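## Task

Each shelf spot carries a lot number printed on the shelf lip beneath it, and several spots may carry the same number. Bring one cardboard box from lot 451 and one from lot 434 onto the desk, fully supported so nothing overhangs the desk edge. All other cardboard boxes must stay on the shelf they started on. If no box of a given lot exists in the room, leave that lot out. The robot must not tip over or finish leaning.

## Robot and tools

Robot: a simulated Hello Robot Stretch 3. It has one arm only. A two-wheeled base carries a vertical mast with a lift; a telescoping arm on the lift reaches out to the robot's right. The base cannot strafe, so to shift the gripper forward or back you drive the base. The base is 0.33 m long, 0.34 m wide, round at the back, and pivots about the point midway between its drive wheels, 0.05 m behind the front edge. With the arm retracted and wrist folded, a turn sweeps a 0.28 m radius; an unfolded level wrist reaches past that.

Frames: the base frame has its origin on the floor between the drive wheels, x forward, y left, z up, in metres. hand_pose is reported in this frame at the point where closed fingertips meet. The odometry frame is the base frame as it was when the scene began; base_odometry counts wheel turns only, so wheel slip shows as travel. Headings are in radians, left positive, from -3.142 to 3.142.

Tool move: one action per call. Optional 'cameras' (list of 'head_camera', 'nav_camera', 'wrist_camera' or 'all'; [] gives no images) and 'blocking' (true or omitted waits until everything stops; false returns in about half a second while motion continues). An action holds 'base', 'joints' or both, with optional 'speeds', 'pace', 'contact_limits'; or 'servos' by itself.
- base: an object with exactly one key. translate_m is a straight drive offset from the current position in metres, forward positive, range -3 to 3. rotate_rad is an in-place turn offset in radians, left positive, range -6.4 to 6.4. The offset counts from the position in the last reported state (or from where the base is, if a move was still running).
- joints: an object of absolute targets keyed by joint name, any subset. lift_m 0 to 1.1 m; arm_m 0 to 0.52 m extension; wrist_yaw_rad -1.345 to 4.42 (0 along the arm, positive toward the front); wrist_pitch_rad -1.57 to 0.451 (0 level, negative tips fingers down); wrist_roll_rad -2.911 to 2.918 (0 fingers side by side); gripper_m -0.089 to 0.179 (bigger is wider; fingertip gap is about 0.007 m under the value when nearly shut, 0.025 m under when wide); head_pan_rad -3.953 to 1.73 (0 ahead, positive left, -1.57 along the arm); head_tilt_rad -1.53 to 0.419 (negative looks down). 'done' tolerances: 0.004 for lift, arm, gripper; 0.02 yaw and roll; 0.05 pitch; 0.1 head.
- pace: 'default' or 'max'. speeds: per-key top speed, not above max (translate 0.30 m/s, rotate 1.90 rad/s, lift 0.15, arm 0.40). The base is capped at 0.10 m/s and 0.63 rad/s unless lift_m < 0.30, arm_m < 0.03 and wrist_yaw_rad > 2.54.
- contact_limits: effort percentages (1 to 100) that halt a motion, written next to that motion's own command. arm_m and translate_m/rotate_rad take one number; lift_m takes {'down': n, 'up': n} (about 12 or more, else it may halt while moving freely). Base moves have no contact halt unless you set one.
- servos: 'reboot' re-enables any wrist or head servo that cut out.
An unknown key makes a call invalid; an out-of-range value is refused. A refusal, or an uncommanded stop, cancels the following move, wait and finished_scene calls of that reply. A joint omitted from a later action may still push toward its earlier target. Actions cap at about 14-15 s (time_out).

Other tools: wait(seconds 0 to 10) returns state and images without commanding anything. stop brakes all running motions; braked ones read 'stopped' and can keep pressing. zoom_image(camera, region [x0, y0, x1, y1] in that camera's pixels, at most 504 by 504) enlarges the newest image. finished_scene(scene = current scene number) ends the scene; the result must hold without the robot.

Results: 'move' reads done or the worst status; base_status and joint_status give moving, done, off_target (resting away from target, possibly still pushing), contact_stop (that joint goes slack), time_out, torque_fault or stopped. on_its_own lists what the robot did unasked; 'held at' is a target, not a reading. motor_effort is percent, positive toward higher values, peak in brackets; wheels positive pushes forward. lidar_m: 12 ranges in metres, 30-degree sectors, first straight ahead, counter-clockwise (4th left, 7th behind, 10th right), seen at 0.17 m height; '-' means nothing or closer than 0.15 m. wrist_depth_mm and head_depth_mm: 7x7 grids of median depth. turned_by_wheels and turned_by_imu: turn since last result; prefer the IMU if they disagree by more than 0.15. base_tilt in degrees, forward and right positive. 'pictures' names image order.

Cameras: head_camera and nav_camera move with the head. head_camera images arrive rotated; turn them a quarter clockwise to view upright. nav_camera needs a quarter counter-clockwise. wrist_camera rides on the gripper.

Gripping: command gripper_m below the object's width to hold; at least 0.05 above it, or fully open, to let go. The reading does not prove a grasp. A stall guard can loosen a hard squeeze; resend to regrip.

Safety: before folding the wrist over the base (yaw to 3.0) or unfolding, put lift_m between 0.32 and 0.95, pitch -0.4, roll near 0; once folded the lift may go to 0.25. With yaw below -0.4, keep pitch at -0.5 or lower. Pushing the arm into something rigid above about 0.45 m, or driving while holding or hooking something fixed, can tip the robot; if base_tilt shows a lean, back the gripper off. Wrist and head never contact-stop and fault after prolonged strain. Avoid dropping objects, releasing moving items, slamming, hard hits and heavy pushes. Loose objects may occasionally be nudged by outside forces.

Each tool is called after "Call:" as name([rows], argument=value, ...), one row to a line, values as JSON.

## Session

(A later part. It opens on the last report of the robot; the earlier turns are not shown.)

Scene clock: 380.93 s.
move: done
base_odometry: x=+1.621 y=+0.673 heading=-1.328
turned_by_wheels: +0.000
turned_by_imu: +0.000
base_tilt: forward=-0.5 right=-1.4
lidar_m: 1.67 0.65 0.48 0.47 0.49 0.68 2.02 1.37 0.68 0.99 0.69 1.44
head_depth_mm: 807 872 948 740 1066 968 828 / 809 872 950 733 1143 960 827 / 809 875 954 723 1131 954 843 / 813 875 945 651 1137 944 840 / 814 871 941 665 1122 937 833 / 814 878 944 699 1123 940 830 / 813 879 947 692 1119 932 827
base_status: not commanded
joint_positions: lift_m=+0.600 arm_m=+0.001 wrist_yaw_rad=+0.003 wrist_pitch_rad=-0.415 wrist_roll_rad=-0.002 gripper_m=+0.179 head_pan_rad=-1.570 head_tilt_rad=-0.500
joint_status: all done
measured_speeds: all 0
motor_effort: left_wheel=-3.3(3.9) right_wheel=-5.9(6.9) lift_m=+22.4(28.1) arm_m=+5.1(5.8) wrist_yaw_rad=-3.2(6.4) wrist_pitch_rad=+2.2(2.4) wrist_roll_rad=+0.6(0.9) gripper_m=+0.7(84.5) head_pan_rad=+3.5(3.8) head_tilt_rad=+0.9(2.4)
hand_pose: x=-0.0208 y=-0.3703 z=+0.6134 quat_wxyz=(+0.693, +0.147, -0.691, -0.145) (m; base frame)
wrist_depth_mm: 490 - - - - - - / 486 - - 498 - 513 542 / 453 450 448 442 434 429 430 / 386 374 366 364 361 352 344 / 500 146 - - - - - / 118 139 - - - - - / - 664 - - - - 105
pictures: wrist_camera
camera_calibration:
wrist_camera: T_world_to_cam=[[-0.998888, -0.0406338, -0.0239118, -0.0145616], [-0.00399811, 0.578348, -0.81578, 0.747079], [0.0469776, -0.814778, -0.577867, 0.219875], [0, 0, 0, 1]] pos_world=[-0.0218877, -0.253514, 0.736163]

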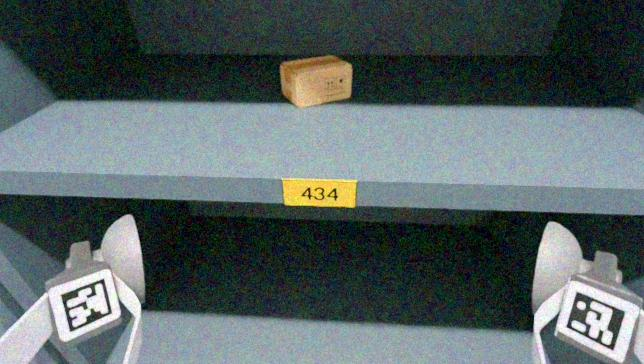

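Call:
move(base={"translate_m":-0.064}, joints={"wrist_yaw_rad":0.45,"wrist_pitch_rad":-0.2,"lift_m":0.515}, cameras=[])

Call:
move(joints={"arm_m":0.3}, cameras=["wrist_camera"])

Scene clock: 399.40 s.
move: done
base_odometry: x=+1.605 y=+0.735 heading=-1.328
turned_by_wheels: +0.000
turned_by_imu: +0.000
base_tilt: forward=-0.3 right=-1.3
lidar_m: 1.68 0.65 0.49 0.47 0.49 0.68 2.02 1.37 0.64 0.99 0.73 0.78
head_depth_mm: 807 868 936 740 903 906 828 / 803 873 949 732 1135 962 825 / 807 872 953 723 1140 955 822 / 806 872 952 715 1133 947 839 / 811 877 945 654 1129 931 837 / 813 875 941 660 1121 938 829 / 813 876 946 691 1132 936 828
base_status: done
joint_positions: lift_m=+0.515 arm_m=+0.001 wrist_yaw_rad=+0.447 wrist_pitch_rad=-0.221 wrist_roll_rad=-0.002 gripper_m=+0.179 head_pan_rad=-1.570 head_tilt_rad=-0.500
joint_status: all done
measured_speeds: all 0
motor_effort: left_wheel=-1.4(9.3) right_wheel=-11.2(13.6) lift_m=+24.8(25.7) arm_m=+7.8(8.5) wrist_yaw_rad=+2.1(4.2) wrist_pitch_rad=+3.4(5.4) wrist_roll_rad=+0.5(0.7) gripper_m=+1.1(1.1) head_pan_rad=+3.4(3.9) head_tilt_rad=+0.7(1.6)
hand_pose: x=+0.0843 y=-0.3663 z=+0.5739 quat_wxyz=(+0.703, +0.232, -0.667, +0.080) (m; base frame)
wrist_depth_mm: - 470 - - - - - / - 493 - - - - - / - 503 454 453 451 457 491 / - 587 429 381 344 332 331 / - 574 - - - 296 266 / 123 140 - - - - - / 759 751 696 - - - 105
pictures: none
No camera images: "cameras" was empty.

Scene clock: 402.83 s.
move: done
base_odometry: x=+1.605 y=+0.735 heading=-1.328
turned_by_wheels: +0.000
turned_by_imu: +0.000
base_tilt: forward=-0.2 right=-1.2
lidar_m: 1.68 0.65 0.48 0.47 0.49 0.68 2.03 1.38 0.64 0.99 0.73 0.78
head_depth_mm: 807 869 938 740 905 904 827 / 808 871 948 731 1138 960 822 / 809 871 947 722 1141 954 593 / 807 873 947 714 1134 950 616 / 808 876 943 652 1128 928 814 / 811 878 941 657 1114 939 829 / 813 881 944 692 1133 931 829
base_status: not commanded
joint_positions: lift_m=+0.515 arm_m=+0.300 wrist_yaw_rad=+0.447 wrist_pitch_rad=-0.221 wrist_roll_rad=-0.002 gripper_m=+0.179 head_pan_rad=-1.570 head_tilt_rad=-0.500
joint_status: all done
measured_speeds: all 0
motor_effort: left_wheel=-1.2(1.7) right_wheel=-11.1(11.7) lift_m=+26.1(26.9) arm_m=+13.6(15.7) wrist_yaw_rad=+3.1(3.6) wrist_pitch_rad=+3.5(3.6) wrist_roll_rad=+0.5(0.8) gripper_m=+0.5(1.2) head_pan_rad=+2.8(3.8) head_tilt_rad=-0.2(1.4)
hand_pose: x=+0.0843 y=-0.6657 z=+0.5739 quat_wxyz=(+0.703, +0.232, -0.667, +0.080) (m; base frame)
wrist_depth_mm: 374 454 - - - - - / 381 461 - - - - - / 393 453 453 453 443 - - / 335 333 333 309 218 308 326 / 264 239 250 237 225 235 248 / 119 144 201 200 199 198 198 / 158 167 167 167 166 161 105
pictures: wrist_camera
camera_calibration:
wrist_camera: T_world_to_cam=[[-0.882909, -0.469261, -0.0163197, -0.221916], [-0.179527, 0.369486, -0.911729, 0.816883], [0.433869, -0.802044, -0.410468, -0.168748], [0, 0, 0, 1]] pos_world=[0.023936, -0.541307, 0.671888]

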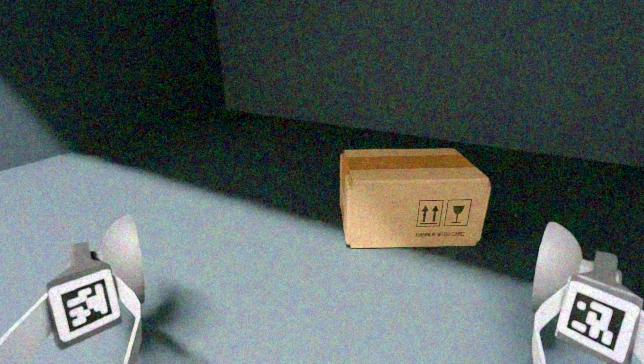

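Call:
move(joints={"arm_m":0.39}, cameras=["wrist_camera"])

Call:
move(joints={"gripper_m":0.055}, cameras=["wrist_camera"])

Call:
move(joints={"gripper_m":0.045,"lift_m":0.575}, cameras=["wrist_camera"])

Call:
move(joints={"arm_m":0.0}, pace="max", cameras=["wrist_camera"])

Scene clock: 418.87 s.
move: done
base_odometry: x=+1.605 y=+0.735 heading=-1.328
turned_by_wheels: +0.000
turned_by_imu: +0.000
base_tilt: forward=-0.3 right=-1.2
lidar_m: 1.67 0.65 0.48 0.47 0.49 0.68 2.03 1.37 0.64 0.99 0.73 0.78
head_depth_mm: 805 871 936 740 901 906 828 / 807 872 951 731 1137 964 824 / 807 873 952 722 1133 927 628 / 806 875 947 713 1137 771 794 / 808 875 944 650 1126 914 834 / 811 878 946 662 1117 936 831 / 811 878 949 690 1127 930 827
base_status: not commanded
joint_positions: lift_m=+0.515 arm_m=+0.390 wrist_yaw_rad=+0.447 wrist_pitch_rad=-0.221 wrist_roll_rad=-0.002 gripper_m=+0.179 head_pan_rad=-1.570 head_tilt_rad=-0.500
joint_status: all done
measured_speeds: all 0
motor_effort: left_wheel=-1.5(1.7) right_wheel=-11.2(11.7) lift_m=+29.4(30.0) arm_m=+13.4(15.9) wrist_yaw_rad=+1.3(3.4) wrist_pitch_rad=+3.4(3.6) wrist_roll_rad=+0.5(0.8) gripper_m=+0.4(1.1) head_pan_rad=+3.4(3.5) head_tilt_rad=-0.3(1.2)
hand_pose: x=+0.0843 y=-0.7557 z=+0.5739 quat_wxyz=(+0.703, +0.232, -0.667, +0.080) (m; base frame)
wrist_depth_mm: 375 444 - - - - - / 381 458 - - - - - / 392 453 451 408 - - - / 334 333 334 330 327 307 290 / 264 237 248 157 157 248 246 / 119 144 200 144 145 190 197 / 157 167 166 155 155 160 105
pictures: wrist_camera
camera_calibration:
wrist_camera: T_world_to_cam=[[-0.882909, -0.469261, -0.0163197, -0.264149], [-0.179527, 0.369486, -0.911729, 0.850137], [0.433869, -0.802044, -0.410468, -0.240932], [0, 0, 0, 1]] pos_world=[0.023936, -0.631307, 0.671888]

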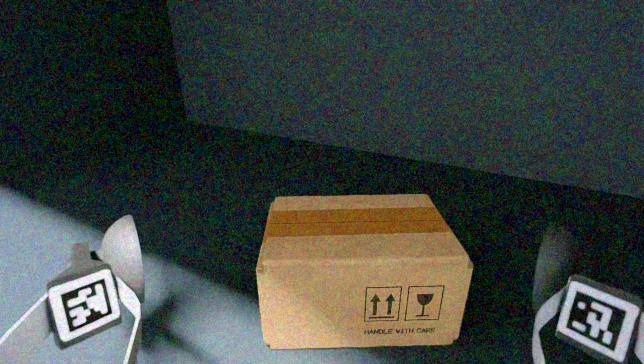

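Scene clock: 420.63 s.
move: done
base_odometry: x=+1.605 y=+0.735 heading=-1.328
turned_by_wheels: +0.000
turned_by_imu: +0.000
base_tilt: forward=-0.3 right=-1.2
lidar_m: 1.68 0.65 0.49 0.47 0.49 0.68 2.02 1.37 0.64 0.99 0.73 0.78
head_depth_mm: 806 873 937 739 906 903 825 / 807 870 944 732 1133 962 827 / 808 871 947 722 1142 926 628 / 812 871 951 715 1138 769 794 / 808 876 943 651 1132 910 835 / 810 877 943 661 1117 935 832 / 812 878 943 691 1132 933 826
base_status: not commanded
joint_positions: lift_m=+0.515 arm_m=+0.390 wrist_yaw_rad=+0.447 wrist_pitch_rad=-0.221 wrist_roll_rad=-0.002 gripper_m=+0.056 head_pan_rad=-1.570 head_tilt_rad=-0.500
joint_status: all done
measured_speeds: all 0
motor_effort: left_wheel=-1.0(1.6) right_wheel=-10.5(11.8) lift_m=+30.6(31.3) arm_m=+12.8(13.9) wrist_yaw_rad=+1.1(3.8) wrist_pitch_rad=+3.4(3.6) wrist_roll_rad=+0.4(0.8) gripper_m=-12.5(86.9) head_pan_rad=+3.2(3.7) head_tilt_rad=-1.2(1.7)
hand_pose: x=+0.0843 y=-0.7557 z=+0.5740 quat_wxyz=(+0.703, +0.232, -0.667, +0.080) (m; base frame)
wrist_depth_mm: 377 446 - - - - - / 381 457 - - - - - / 394 455 456 412 - - - / 334 334 332 330 330 307 289 / 251 251 154 158 157 248 247 / 200 201 148 152 146 198 197 / 173 123 161 161 159 125 171
pictures: wrist_camera
camera_calibration:
wrist_camera: T_world_to_cam=[[-0.882929, -0.469227, -0.0161914, -0.264212], [-0.179426, 0.369087, -0.911911, 0.850095], [0.433869, -0.802247, -0.41007, -0.241287], [0, 0, 0, 1]] pos_world=[0.0239359, -0.631307, 0.671988]

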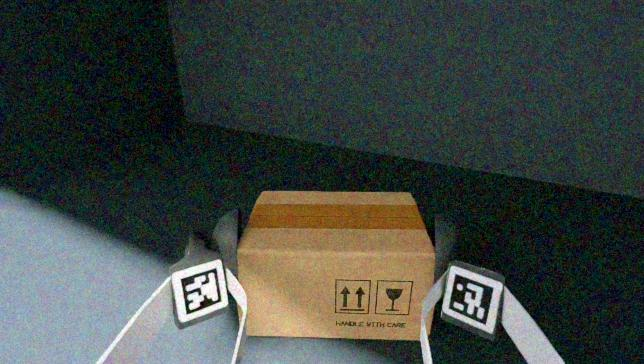

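Scene clock: 422.00 s.
move: done
base_odometry: x=+1.605 y=+0.735 heading=-1.328
turned_by_wheels: +0.000
turned_by_imu: +0.000
base_tilt: forward=-0.3 right=-1.1
lidar_m: 1.68 0.65 0.48 0.47 0.49 0.68 2.02 1.37 0.64 0.99 0.73 0.78
head_depth_mm: 806 871 933 738 906 905 825 / 805 874 951 729 1139 961 801 / 811 873 951 725 1140 662 774 / 810 876 949 715 1136 676 836 / 810 876 942 652 1127 884 834 / 810 877 941 658 1117 938 830 / 813 875 945 692 1131 930 830
base_status: not commanded
joint_positions: lift_m=+0.575 arm_m=+0.390 wrist_yaw_rad=+0.447 wrist_pitch_rad=-0.224 wrist_roll_rad=-0.002 gripper_m=+0.046 head_pan_rad=-1.570 head_tilt_rad=-0.500
joint_status: all done
measured_speeds: all 0
motor_effort: left_wheel=-1.0(1.7) right_wheel=-10.4(11.4) lift_m=+30.0(34.4) arm_m=+11.9(13.1) wrist_yaw_rad=+2.3(3.6) wrist_pitch_rad=+4.0(4.2) wrist_roll_rad=+0.4(0.7) gripper_m=-15.1(60.1) head_pan_rad=+3.0(3.6) head_tilt_rad=-1.5(2.0)
hand_pose: x=+0.0842 y=-0.7555 z=+0.6332 quat_wxyz=(+0.704, +0.233, -0.667, +0.079) (m; base frame)
wrist_depth_mm: 373 451 - - - - - / 382 459 - - - - - / 393 468 - - - - - / 401 455 471 441 - - - / 357 355 154 159 158 334 319 / 285 285 146 152 147 282 281 / 239 223 224 162 222 124 236
pictures: wrist_camera
camera_calibration:
wrist_camera: T_world_to_cam=[[-0.882911, -0.469254, -0.0164109, -0.263104], [-0.180734, 0.371898, -0.910509, 0.90523], [0.433363, -0.800933, -0.413163, -0.213744], [0, 0, 0, 1]] pos_world=[0.0239374, -0.63131, 0.731591]

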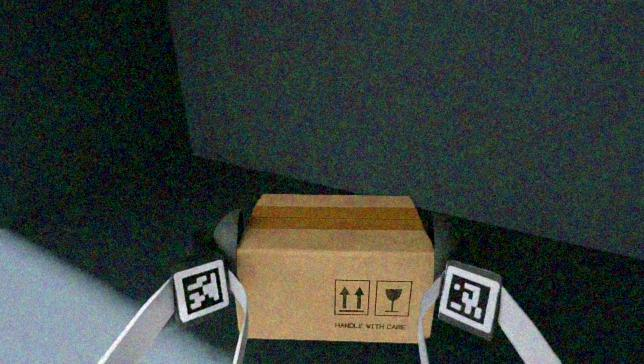

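Scene clock: 424.27 s.
move: done
base_odometry: x=+1.605 y=+0.735 heading=-1.328
turned_by_wheels: +0.000
turned_by_imu: +0.000
base_tilt: forward=-0.5 right=-1.2
lidar_m: 1.67 0.65 0.49 0.47 0.49 0.68 2.03 1.37 0.64 0.99 0.73 0.78
head_depth_mm: 804 869 935 742 904 905 829 / 806 871 947 731 1139 960 823 / 808 870 950 723 1140 958 820 / 806 873 950 716 1139 952 843 / 808 875 944 651 1125 945 832 / 813 877 942 659 1116 933 831 / 810 878 946 692 1128 934 827
base_status: not commanded
joint_positions: lift_m=+0.575 arm_m=+0.001 wrist_yaw_rad=+0.447 wrist_pitch_rad=-0.225 wrist_roll_rad=-0.002 gripper_m=+0.046 head_pan_rad=-1.570 head_tilt_rad=-0.500
joint_status: all done
measured_speeds: all 0
motor_effort: left_wheel=-1.6(1.6) right_wheel=-10.6(11.2) lift_m=+26.0(29.8) arm_m=-12.3(14.8) wrist_yaw_rad=+1.9(3.1) wrist_pitch_rad=+4.2(4.3) wrist_roll_rad=+0.4(0.8) gripper_m=-15.3(15.7) head_pan_rad=+3.0(3.6) head_tilt_rad=-1.8(2.0)
hand_pose: x=+0.0842 y=-0.3659 z=+0.6330 quat_wxyz=(+0.704, +0.233, -0.667, +0.078) (m; base frame)
wrist_depth_mm: - 476 - - - - - / - 494 - - - - - / - 508 - - - - - / - 585 482 473 472 469 467 / - - 151 159 158 356 355 / - - 146 151 146 303 292 / 920 123 162 161 159 105 -
pictures: wrist_camera
camera_calibration:
wrist_camera: T_world_to_cam=[[-0.882805, -0.469452, -0.0164461, -0.0804034], [-0.181224, 0.372674, -0.910095, 0.760219], [0.433375, -0.800455, -0.414074, 0.0988788], [0, 0, 0, 1]] pos_world=[0.0239376, -0.241911, 0.731492]

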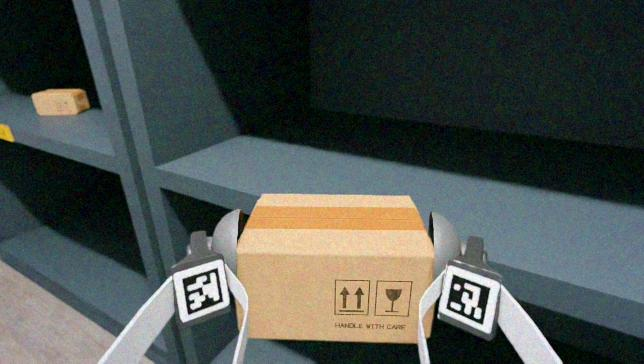

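Call:
move(base={"translate_m":-1.25}, joints={"wrist_yaw_rad":1.57,"lift_m":0.87}, pace="max", cameras=[])

Call:
move(base={"translate_m":-0.5}, pace="max", cameras=["wrist_camera"])

Call:
move(base={"rotate_rad":1.59}, joints={"head_pan_rad":-2.4}, pace="max", cameras=["nav_camera"])

Call:
move(base={"translate_m":-1.3}, pace="max", cameras=[])

Call:
move(base={"translate_m":-0.7}, pace="max", cameras=["nav_camera"])

Scene clock: 466.93 s.
move: done
base_odometry: x=+1.305 y=+1.948 heading=-1.328
turned_by_wheels: +0.000
turned_by_imu: -0.001
base_tilt: forward=-0.4 right=-1.2
lidar_m: 1.78 0.69 0.51 0.50 0.52 0.72 1.09 1.14 1.59 0.51 1.00 0.94
head_depth_mm: 2683 2886 3090 2877 2113 1632 1364 / 2619 2917 3160 3059 2112 1618 1354 / 475 445 481 530 588 1522 1348 / 785 848 925 716 718 918 791 / 785 849 924 709 1084 941 788 / 786 851 924 699 1075 939 809 / 789 851 916 693 1111 932 804
base_status: done
joint_positions: lift_m=+0.870 arm_m=+0.001 wrist_yaw_rad=+1.568 wrist_pitch_rad=-0.226 wrist_roll_rad=-0.002 gripper_m=+0.046 head_pan_rad=-1.570 head_tilt_rad=-0.500
joint_status: all done
measured_speeds: all 0
motor_effort: left_wheel=-1.1(10.0) right_wheel=-10.4(14.8) lift_m=+24.6(36.1) arm_m=+13.4(13.9) wrist_yaw_rad=+1.9(7.6) wrist_pitch_rad=+4.3(4.4) wrist_roll_rad=+0.6(0.9) gripper_m=-15.1(15.5) head_pan_rad=+2.9(3.9) head_tilt_rad=-3.3(4.5)
hand_pose: x=+0.2230 y=-0.1464 z=+0.9279 quat_wxyz=(+0.555, +0.552, -0.440, +0.440) (m; base frame)
wrist_depth_mm: - - - - - - - / - - - - - - - / - - - - - - - / - - - - - - - / - - 154 159 159 866 - / - - 146 151 146 - - / - - - 162 - 105 -
pictures: none
No camera images: "cameras" was empty.

Scene clock: 472.90 s.
move: done
base_odometry: x=+1.184 y=+2.433 heading=-1.328
turned_by_wheels: +0.000
turned_by_imu: +0.000
base_tilt: forward=-0.4 right=-1.2
lidar_m: 1.82 0.71 0.53 0.51 0.53 0.62 0.60 0.62 0.87 2.55 0.65 1.37
head_depth_mm: 1846 1810 1750 1704 1660 1529 1358 / 2633 2735 2611 2542 2049 1613 1357 / 2692 2901 3166 2969 2096 1617 1373 / 2715 2916 3137 2929 2056 1601 1338 / 2693 2905 3141 2932 2047 1598 1305 / 2672 2899 3133 2896 2046 1591 1292 / 2713 2925 3178 2860 1960 1431 1232
base_status: done
joint_positions: lift_m=+0.870 arm_m=+0.001 wrist_yaw_rad=+1.568 wrist_pitch_rad=-0.226 wrist_roll_rad=-0.002 gripper_m=+0.046 head_pan_rad=-1.570 head_tilt_rad=-0.500
joint_status: not commanded
measured_speeds: all 0
motor_effort: left_wheel=-5.7(10.0) right_wheel=-4.7(15.3) lift_m=+25.3(26.1) arm_m=+12.9(13.7) wrist_yaw_rad=+0.5(3.0) wrist_pitch_rad=+4.2(4.4) wrist_roll_rad=+0.6(0.8) gripper_m=-14.7(15.6) head_pan_rad=+2.4(3.6) head_tilt_rad=-4.7(5.5)
hand_pose: x=+0.2230 y=-0.1464 z=+0.9279 quat_wxyz=(+0.555, +0.552, -0.440, +0.440) (m; base frame)
wrist_depth_mm: - - - - - - - / - - - - - - - / - - - - - - - / - - - - - - - / - - 155 159 158 880 - / - - 147 151 147 - - / - - - 163 - 123 -
pictures: wrist_camera
camera_calibration:
wrist_camera: T_world_to_cam=[[0.0384335, -0.999125, -0.0164705, -0.132921], [-0.41468, -0.000950808, -0.909967, 0.969263], [0.909155, 0.0418032, -0.414354, 0.354009], [0, 0, 0, 1]] pos_world=[0.0851929, -0.146682, 1.02649]

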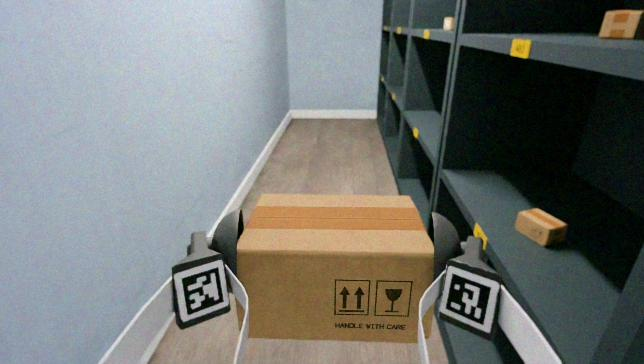

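Scene clock: 476.37 s.
move: done
base_odometry: x=+1.184 y=+2.433 heading=+0.262
turned_by_wheels: +1.590
turned_by_imu: +1.564
base_tilt: forward=-0.4 right=-1.1
lidar_m: 0.51 0.53 0.62 0.60 0.62 0.87 2.63 0.65 1.39 1.80 0.70 0.52
head_depth_mm: 705 800 926 2716 2108 1635 1333 / 612 683 774 893 1053 1284 1313 / 544 594 663 749 858 998 1200 / 758 1158 1034 727 799 904 1017 / 953 1301 1122 1473 1216 1370 - / 989 1369 1202 1537 1215 1485 - / 1039 1272 1267 1447 1498 1523 1362
base_status: done
joint_positions: lift_m=+0.870 arm_m=+0.001 wrist_yaw_rad=+1.568 wrist_pitch_rad=-0.226 wrist_roll_rad=-0.002 gripper_m=+0.046 head_pan_rad=-2.401 head_tilt_rad=-0.500
joint_status: all done
measured_speeds: all 0
motor_effort: left_wheel=-7.9(13.3) right_wheel=+9.3(11.9) lift_m=+25.6(26.2) arm_m=+3.9(13.1) wrist_yaw_rad=+1.2(2.8) wrist_pitch_rad=+4.3(4.4) wrist_roll_rad=+0.6(0.8) gripper_m=-14.8(15.6) head_pan_rad=+3.4(4.3) head_tilt_rad=-3.6(5.1)
hand_pose: x=+0.2230 y=-0.1464 z=+0.9279 quat_wxyz=(+0.555, +0.552, -0.440, +0.440) (m; base frame)
wrist_depth_mm: 405 399 393 384 379 371 368 / 430 423 413 410 400 392 385 / 458 452 445 430 424 419 407 / 496 488 468 456 449 445 438 / 532 517 154 159 159 469 468 / - - 146 152 147 501 494 / - - 159 160 159 118 533
pictures: nav_camera (sideways)
camera_calibration:
nav_camera: T_world_to_cam=[[-0.325019, -0.320416, 0.889773, -1.11282], [-0.687285, 0.726312, 0.0104986, 0.0407161], [-0.649617, -0.608116, -0.456282, 0.551033], [0, 0, 0, 1]] pos_world=[0.024257, -0.0510457, 1.24116]

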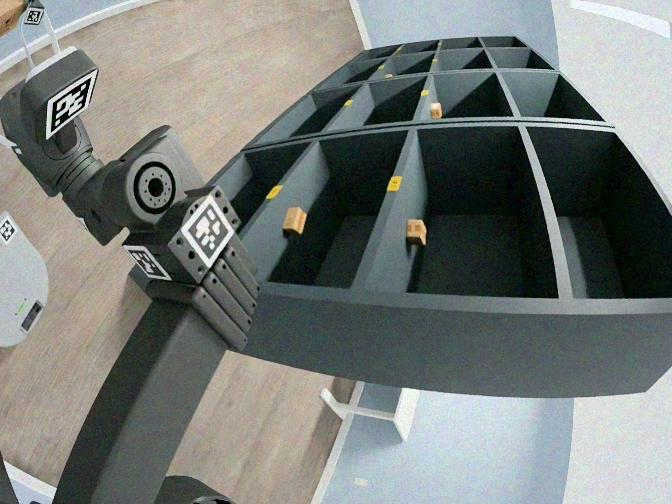

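Scene clock: 490.33 s.
move: done
base_odometry: x=-0.071 y=+2.097 heading=+0.262
turned_by_wheels: +0.000
turned_by_imu: -0.001
base_tilt: forward=-0.2 right=-1.3
lidar_m: 1.80 0.88 0.65 0.63 0.66 0.92 1.95 1.69 2.04 1.18 0.51 0.56
head_depth_mm: 1767 1861 1960 2085 2123 1636 1323 / 1885 2013 2099 1766 1978 1616 1314 / 2061 2189 2237 2511 2097 1616 1312 / 2290 2424 2332 2653 2076 1588 1380 / 2486 2692 2315 2639 2053 1586 - / 2736 3014 3179 2897 2043 1586 - / 3119 3484 3825 2891 2031 1577 1363
base_status: done
joint_positions: lift_m=+0.870 arm_m=+0.001 wrist_yaw_rad=+1.568 wrist_pitch_rad=-0.226 wrist_roll_rad=-0.002 gripper_m=+0.046 head_pan_rad=-2.400 head_tilt_rad=-0.500
joint_status: not commanded
measured_speeds: all 0
motor_effort: left_wheel=-3.6(12.6) right_wheel=-7.5(11.6) lift_m=+26.7(27.6) arm_m=-11.2(13.4) wrist_yaw_rad=+2.9(3.2) wrist_pitch_rad=+4.3(4.4) wrist_roll_rad=+0.5(0.8) gripper_m=-14.8(15.7) head_pan_rad=+3.3(4.1) head_tilt_rad=-3.2(4.9)
hand_pose: x=+0.2230 y=-0.1464 z=+0.9279 quat_wxyz=(+0.555, +0.552, -0.440, +0.440) (m; base frame)
wrist_depth_mm: - - - - - - 309 / - - - - - - 308 / - - - - - - 294 / - - - - - - 307 / - - 155 159 158 - 306 / - - 147 152 146 - 305 / - - - 163 161 105 -
pictures: none
No camera images: "cameras" was empty.

Scene clock: 498.30 s.
move: done
base_odometry: x=-0.748 y=+1.915 heading=+0.262
turned_by_wheels: +0.000
turned_by_imu: -0.001
base_tilt: forward=-0.2 right=-1.2
lidar_m: 2.30 0.90 0.67 0.65 0.68 0.95 1.26 1.11 1.67 3.60 1.42 1.09
head_depth_mm: 1135 1197 1267 1348 1450 1512 1331 / 1224 1294 1371 1464 1591 1626 1317 / 1327 1414 1521 1444 1788 1612 1310 / 1441 1557 1678 1348 1404 1496 1367 / 1608 1726 1878 1323 1827 1591 - / 1774 1954 2031 1300 1696 1581 - / 2032 2233 2209 1297 1950 1583 1369
base_status: done
joint_positions: lift_m=+0.870 arm_m=+0.001 wrist_yaw_rad=+1.568 wrist_pitch_rad=-0.226 wrist_roll_rad=-0.002 gripper_m=+0.046 head_pan_rad=-2.400 head_tilt_rad=-0.500
joint_status: not commanded
measured_speeds: all 0
motor_effort: left_wheel=-3.2(12.2) right_wheel=-7.0(12.7) lift_m=+27.7(28.5) arm_m=-10.6(12.2) wrist_yaw_rad=+1.7(2.9) wrist_pitch_rad=+4.3(4.4) wrist_roll_rad=+0.5(0.8) gripper_m=-14.9(15.5) head_pan_rad=+3.0(4.0) head_tilt_rad=-3.4(4.5)
hand_pose: x=+0.2230 y=-0.1464 z=+0.9279 quat_wxyz=(+0.555, +0.552, -0.440, +0.440) (m; base frame)
wrist_depth_mm: - - - - - - - / - - - - - - - / - - - - - - - / - - - - - - - / - - 154 159 158 - - / - - 147 152 147 - - / - - - 162 - - -
pictures: nav_camera (sideways)
camera_calibration:
nav_camera: T_world_to_cam=[[-0.324866, -0.320626, 0.889754, -1.11281], [-0.687687, 0.725931, 0.0105043, 0.0407022], [-0.649268, -0.60846, -0.45632, 0.551053], [0, 0, 0, 1]] pos_world=[0.0242581, -0.0510486, 1.24116]

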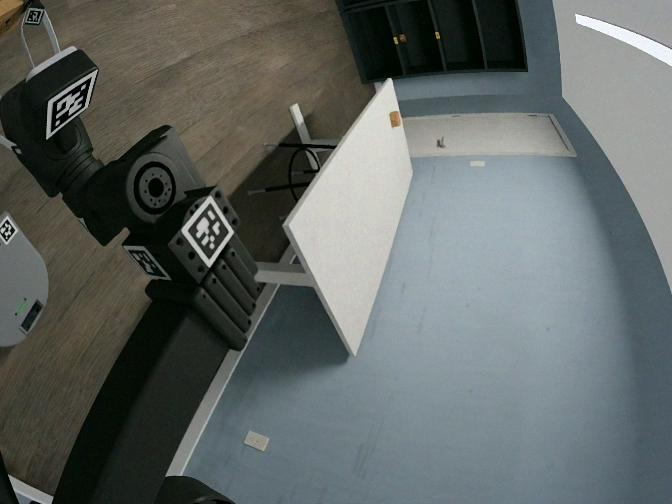

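Call:
move(base={"translate_m":-0.65}, joints={"head_pan_rad":-1.57,"wrist_yaw_rad":0}, pace="max", cameras=["head_camera"])

Scene clock: 515.43 s.
move: done
base_odometry: x=-1.375 y=+1.747 heading=+0.262
turned_by_wheels: +0.000
turned_by_imu: +0.000
base_tilt: forward=-0.4 right=-1.2
lidar_m: 1.72 0.92 0.69 0.67 0.70 0.63 0.61 0.64 0.76 0.75 2.31 1.72
head_depth_mm: 1925 1867 1805 1376 957 1483 1359 / 2972 2726 2406 1366 944 947 1326 / 3405 3598 3913 1345 937 468 1056 / 3327 3664 3490 1331 934 458 - / 3379 3574 3834 1412 929 776 1288 / 3128 3481 3852 2916 2020 1517 1284 / 3409 3592 3801 2854 2033 1571 1291
base_status: done
joint_positions: lift_m=+0.870 arm_m=+0.001 wrist_yaw_rad=+0.002 wrist_pitch_rad=-0.226 wrist_roll_rad=-0.002 gripper_m=+0.046 head_pan_rad=-1.570 head_tilt_rad=-0.500
joint_status: all done
measured_speeds: all 0
motor_effort: left_wheel=-3.8(12.6) right_wheel=-7.3(12.0) lift_m=+28.8(29.2) arm_m=-8.9(11.0) wrist_yaw_rad=-2.9(11.1) wrist_pitch_rad=+4.3(4.4) wrist_roll_rad=+0.5(0.8) gripper_m=-14.7(15.5) head_pan_rad=-3.3(6.7) head_tilt_rad=-2.5(3.6)
hand_pose: x=-0.0209 y=-0.3899 z=+0.9279 quat_wxyz=(+0.704, +0.081, -0.702, -0.079) (m; base frame)
wrist_depth_mm: - - - - - - - / - - - - - - - / - - - - - - - / - - - - - - - / - - 153 158 151 - - / - - 147 152 146 - - / - - - 163 161 - -
pictures: head_camera (sideways)
camera_calibration:
head_camera: T_world_to_cam=[[-0.0466171, 0.432321, -0.900514, 1.18756], [0.997505, -0.0276992, -0.064936, 0.0780435], [-0.0530167, -0.901294, -0.429951, 0.515475], [0, 0, 0, 1]] pos_world=[0.0048409, -0.0466526, 1.29612]

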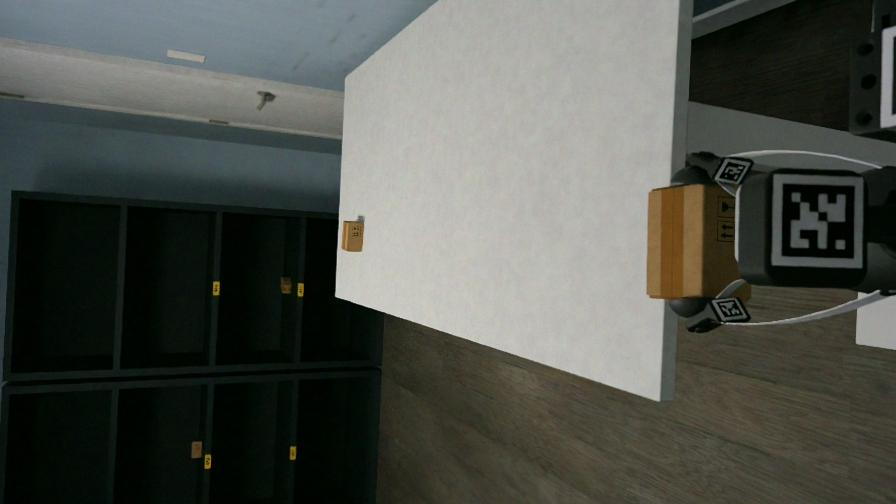

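Call:
move(joints={"arm_m":0.44}, cameras=[])

Call:
move(joints={"lift_m":0.705}, cameras=["wrist_camera","head_camera"])

Call:
move(joints={"lift_m":0.68}, speeds={"lift_m":0.025}, contact_limits={"lift_m":{"down":14}}, cameras=["wrist_camera"])

Scene clock: 528.13 s.
move: done
base_odometry: x=-1.375 y=+1.747 heading=+0.262
turned_by_wheels: +0.000
turned_by_imu: +0.000
base_tilt: forward=-0.4 right=-1.2
lidar_m: 1.71 0.93 0.69 0.67 0.70 0.63 0.61 0.64 0.76 0.75 2.31 1.72
head_depth_mm: 1909 1850 1818 1375 917 296 - / 2974 2735 2376 1285 367 806 1254 / 3397 3644 3802 565 903 1034 1153 / 3326 3566 3467 594 896 1511 1305 / 3278 3542 3836 1404 924 1486 1299 / 3209 3544 3823 2865 2050 1534 1290 / 3400 3636 3870 2823 2028 1573 1283
base_status: not commanded
joint_positions: lift_m=+0.870 arm_m=+0.440 wrist_yaw_rad=+0.002 wrist_pitch_rad=-0.226 wrist_roll_rad=-0.002 gripper_m=+0.046 head_pan_rad=-1.570 head_tilt_rad=-0.500
joint_status: all done
measured_speeds: all 0
motor_effort: left_wheel=-3.5(4.0) right_wheel=-7.1(8.0) lift_m=+29.6(30.2) arm_m=+13.2(15.4) wrist_yaw_rad=-1.7(3.7) wrist_pitch_rad=+4.3(4.4) wrist_roll_rad=+0.7(0.8) gripper_m=-14.6(15.8) head_pan_rad=-2.6(3.5) head_tilt_rad=-2.1(3.0)
hand_pose: x=-0.0209 y=-0.8293 z=+0.9279 quat_wxyz=(+0.704, +0.081, -0.702, -0.079) (m; base frame)
wrist_depth_mm: - - - - - - - / - - - - - - - / - - - - - - - / - - - - - - - / - - 155 158 151 - - / - - 147 152 146 - - / - 366 158 161 158 105 -
pictures: none
No camera images: "cameras" was empty.

Scene clock: 530.47 s.
move: done
base_odometry: x=-1.375 y=+1.747 heading=+0.262
turned_by_wheels: +0.000
turned_by_imu: +0.000
base_tilt: forward=-0.4 right=-1.2
lidar_m: 1.71 0.93 0.69 0.67 0.70 0.63 0.61 0.64 0.76 0.75 2.31 1.72
head_depth_mm: 1922 1872 1803 1377 951 1468 1318 / 2955 2754 2382 1363 950 526 388 / 3402 3567 3860 1346 635 1026 1146 / 3333 3567 3489 1324 660 1507 1302 / 3326 3547 3798 1410 929 1500 1298 / 3180 3535 3870 2890 2031 1529 1291 / 3380 3654 3818 2871 2036 1574 1283
base_status: not commanded
joint_positions: lift_m=+0.705 arm_m=+0.440 wrist_yaw_rad=+0.002 wrist_pitch_rad=-0.226 wrist_roll_rad=-0.002 gripper_m=+0.046 head_pan_rad=-1.570 head_tilt_rad=-0.500
joint_status: all done
measured_speeds: all 0
motor_effort: left_wheel=-3.2(3.9) right_wheel=-7.1(8.3) lift_m=+23.5(29.0) arm_m=+10.8(13.9) wrist_yaw_rad=-3.6(3.6) wrist_pitch_rad=+4.3(4.4) wrist_roll_rad=+0.5(0.8) gripper_m=-14.6(15.4) head_pan_rad=-3.1(3.2) head_tilt_rad=-2.2(2.8)
hand_pose: x=-0.0209 y=-0.8293 z=+0.7629 quat_wxyz=(+0.704, +0.081, -0.702, -0.079) (m; base frame)
wrist_depth_mm: - - - - - - - / - - - - - - - / - - - - - - - / - - - - - - - / - - 153 158 151 - - / - - 146 152 147 - - / - - 160 161 159 105 -
pictures: head_camera (sideways), wrist_camera
camera_calibration:
head_camera: T_world_to_cam=[[-0.0465293, 0.432324, -0.900517, 1.18757], [0.997504, -0.0278285, -0.0649006, 0.0779916], [-0.0531181, -0.901289, -0.42995, 0.515474], [0, 0, 0, 1]] pos_world=[0.00484087, -0.0466527, 1.29612]
wrist_camera: T_world_to_cam=[[-0.998909, -0.0436762, -0.0165054, -0.0379461], [-0.00309646, 0.414695, -0.909955, 1.07061], [0.0465881, -0.908912, -0.414378, -0.270497], [0, 0, 0, 1]] pos_world=[-0.0219877, -0.691491, 0.861493]

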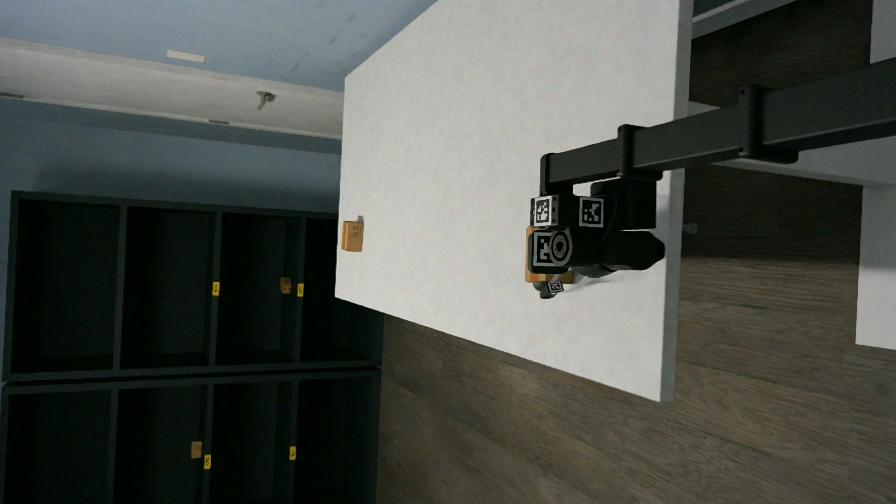

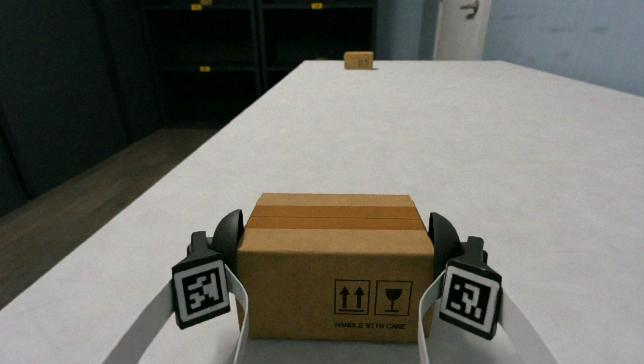

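Scene clock: 531.87 s.
move: done
base_odometry: x=-1.375 y=+1.747 heading=+0.262
turned_by_wheels: +0.000
turned_by_imu: +0.000
base_tilt: forward=-0.1 right=-1.1
lidar_m: 1.71 0.92 0.69 0.67 0.70 0.63 0.61 0.64 0.76 0.75 2.31 1.73
head_depth_mm: 1920 1864 1803 1377 958 1473 1330 / 2985 2764 2387 1365 949 785 409 / 3386 3585 3854 1340 681 647 1148 / 3347 3633 3466 1335 743 1504 1314 / 3329 3563 3831 1404 929 1491 1294 / 3130 3540 3886 2864 2027 1533 1295 / 3395 3604 3866 2845 2015 1580 1291
base_status: not commanded
joint_positions: lift_m=+0.680 arm_m=+0.440 wrist_yaw_rad=+0.002 wrist_pitch_rad=-0.147 wrist_roll_rad=-0.002 gripper_m=+0.046 head_pan_rad=-1.570 head_tilt_rad=-0.500
joint_status: all done
measured_speeds: all 0
on_its_own: wrist_pitch_rad is at rest, and its effort (-10.2) is outside its rest range (-8 to +12)
motor_effort: left_wheel=-3.6(4.1) right_wheel=-7.0(7.7) lift_m=+17.7(23.8) arm_m=+10.3(11.8) wrist_yaw_rad=-2.1(3.7) wrist_pitch_rad=-10.2(10.6) wrist_roll_rad=+0.6(0.7) gripper_m=-14.5(15.4) head_pan_rad=-2.1(3.1) head_tilt_rad=-1.7(2.5)
contact_limits: lift_m down 14 (down: maximum 72; up: maximum 65)
hand_pose: x=-0.0209 y=-0.8349 z=+0.7573 quat_wxyz=(+0.706, +0.053, -0.704, -0.051) (m; base frame)
wrist_depth_mm: - - - - - - - / - - - - - - - / - - - - - - - / - - - - - - - / - - 152 155 155 - - / - - 148 149 146 - - / - - 157 158 157 105 -
pictures: wrist_camera
camera_calibration:
wrist_camera: T_world_to_cam=[[-0.99891, -0.044801, -0.0131169, -0.0417865], [-0.00299602, 0.341934, -0.939719, 1.02969], [0.0465855, -0.938656, -0.341695, -0.3578], [0, 0, 0, 1]] pos_world=[-0.0219877, -0.689808, 0.84481]

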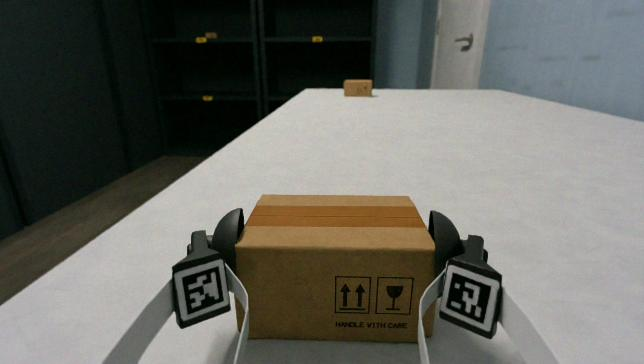

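Call:
move(joints={"lift_m":0.696}, cameras=[])

Call:
move(joints={"gripper_m":0.179}, cameras=[])

Call:
move(joints={"arm_m":0.05}, pace="max", cameras=["wrist_camera","head_camera"])

Scene clock: 566.67 s.
move: done
base_odometry: x=-1.375 y=+1.747 heading=+0.262
turned_by_wheels: +0.000
turned_by_imu: +0.000
base_tilt: forward=-0.3 right=-1.2
lidar_m: 1.71 0.92 0.69 0.67 0.70 0.63 0.61 0.64 0.76 0.75 2.32 1.72
head_depth_mm: 1928 1868 1802 1373 956 1473 1322 / 2958 2779 2415 1356 949 779 393 / 3376 3655 3899 1344 649 1016 1144 / 3333 3665 3507 1329 670 1499 1302 / 3337 3623 3849 1421 923 1497 1298 / 3133 3530 3823 2897 2044 1531 1297 / 3439 3636 3813 2872 2028 1579 1287
base_status: not commanded
joint_positions: lift_m=+0.696 arm_m=+0.440 wrist_yaw_rad=+0.002 wrist_pitch_rad=-0.200 wrist_roll_rad=-0.002 gripper_m=+0.046 head_pan_rad=-1.570 head_tilt_rad=-0.500
joint_status: all done
measured_speeds: all 0
motor_effort: left_wheel=-3.5(4.0) right_wheel=-7.4(7.5) lift_m=+28.1(30.0) arm_m=+7.2(8.0) wrist_yaw_rad=-1.5(3.9) wrist_pitch_rad=-0.4(10.2) wrist_roll_rad=+0.3(0.6) gripper_m=-14.7(15.3) head_pan_rad=-1.9(2.6) head_tilt_rad=-2.1(2.2)
hand_pose: x=-0.0209 y=-0.8313 z=+0.7601 quat_wxyz=(+0.704, +0.072, -0.703, -0.070) (m; base frame)
wrist_depth_mm: - - - - - - - / - - - - - - - / - - - - - - - / - - - 197 - - - / - - 151 157 150 - - / - - 148 152 146 - - / - - 160 160 159 105 -
pictures: none
No camera images: "cameras" was empty.

Scene clock: 568.53 s.
move: done
base_odometry: x=-1.375 y=+1.747 heading=+0.262
turned_by_wheels: +0.000
turned_by_imu: +0.000
base_tilt: forward=-0.3 right=-1.0
lidar_m: 1.71 0.92 0.69 0.67 0.70 0.63 0.61 0.64 0.76 0.75 2.32 1.73
head_depth_mm: 1930 1856 1799 1384 959 1471 1320 / 2945 2747 2398 1366 950 775 393 / 3353 3652 3914 1345 650 1016 1147 / 3305 3579 3518 1330 672 1511 1304 / 3341 3572 3840 1408 904 1493 1295 / 3190 3519 3791 2884 2020 1529 1296 / 3371 3644 3880 2861 2037 1577 1282
base_status: not commanded
joint_positions: lift_m=+0.696 arm_m=+0.440 wrist_yaw_rad=+0.002 wrist_pitch_rad=-0.214 wrist_roll_rad=-0.002 gripper_m=+0.179 head_pan_rad=-1.570 head_tilt_rad=-0.500
joint_status: all done
measured_speeds: all 0
motor_effort: left_wheel=-3.5(3.9) right_wheel=-7.3(7.7) lift_m=+25.7(27.5) arm_m=+6.1(7.8) wrist_yaw_rad=-2.3(3.7) wrist_pitch_rad=+2.1(2.1) wrist_roll_rad=+0.6(0.8) gripper_m=+0.4(83.7) head_pan_rad=-1.8(2.6) head_tilt_rad=-1.5(2.5)
hand_pose: x=-0.0209 y=-0.8303 z=+0.7568 quat_wxyz=(+0.704, +0.076, -0.702, -0.075) (m; base frame)
wrist_depth_mm: - - - - - - - / - - - - - - - / - - - - - - - / - - - 187 - - - / - 143 150 150 149 - - / 123 126 156 153 151 - - / - - - 162 161 - 105
pictures: none
No camera images: "cameras" was empty.

Scene clock: 570.80 s.
move: done
base_odometry: x=-1.375 y=+1.747 heading=+0.262
turned_by_wheels: +0.000
turned_by_imu: +0.000
base_tilt: forward=-0.4 right=-1.2
lidar_m: 1.71 0.93 0.69 0.67 0.70 0.63 0.61 0.64 0.76 0.75 2.31 1.73
head_depth_mm: 1923 1860 1822 1380 955 1475 1327 / 2976 2766 2392 1363 950 950 1284 / 3389 3615 3888 1345 940 1030 1144 / 3275 3583 3480 1329 923 1499 1306 / 3342 3579 3818 1408 927 1499 1265 / 3077 3536 3813 2861 2023 1528 1290 / 3344 3618 3864 2835 2012 1574 1289
base_status: not commanded
joint_positions: lift_m=+0.696 arm_m=+0.050 wrist_yaw_rad=+0.002 wrist_pitch_rad=-0.215 wrist_roll_rad=-0.002 gripper_m=+0.179 head_pan_rad=-1.570 head_tilt_rad=-0.500
joint_status: all done
measured_speeds: all 0
motor_effort: left_wheel=-3.7(4.1) right_wheel=-6.6(7.8) lift_m=+30.6(30.6) arm_m=-12.8(14.6) wrist_yaw_rad=-2.8(4.0) wrist_pitch_rad=+2.4(2.5) wrist_roll_rad=+0.6(0.7) gripper_m=+0.8(1.1) head_pan_rad=-1.6(2.3) head_tilt_rad=-1.4(2.6)
hand_pose: x=-0.0210 y=-0.4401 z=+0.7564 quat_wxyz=(+0.704, +0.077, -0.702, -0.075) (m; base frame)
wrist_depth_mm: - - - - - - - / - - - - - - - / - - - 512 - - - / - - - - - - - / - - - - - - - / 123 - - - - - - / 970 - - - - 968 105
pictures: head_camera (sideways), wrist_camera
camera_calibration:
head_camera: T_world_to_cam=[[-0.0465293, 0.432324, -0.900517, 1.18757], [0.997504, -0.0278285, -0.0649006, 0.0779916], [-0.0531181, -0.901289, -0.42995, 0.515474], [0, 0, 0, 1]] pos_world=[0.00484087, -0.0466527, 1.29612]
wrist_camera: T_world_to_cam=[[-0.998914, -0.0437492, -0.0160149, -0.0214744], [-0.00309418, 0.405294, -0.914181, 0.902368], [0.0464855, -0.913139, -0.404989, 0.0716037], [0, 0, 0, 1]] pos_world=[-0.0219875, -0.30128, 0.853582]

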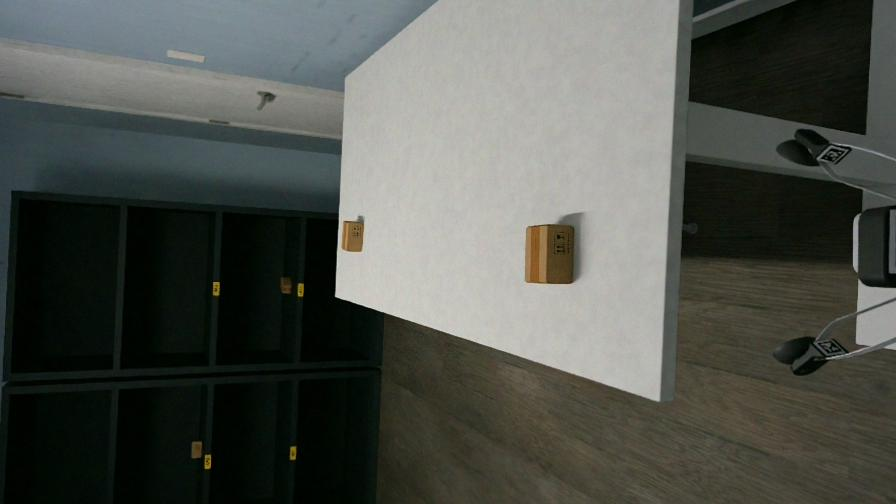

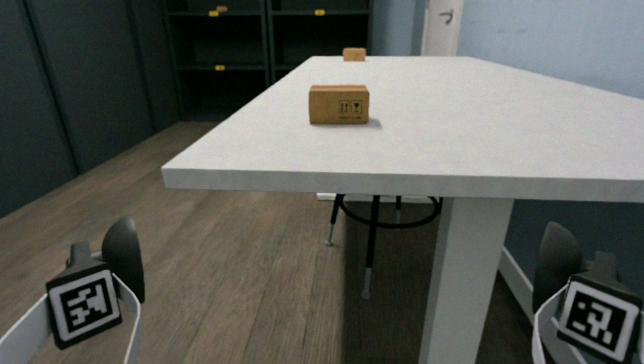

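Call:
finished_scene(scene=2)

The scene is finished: the task was done.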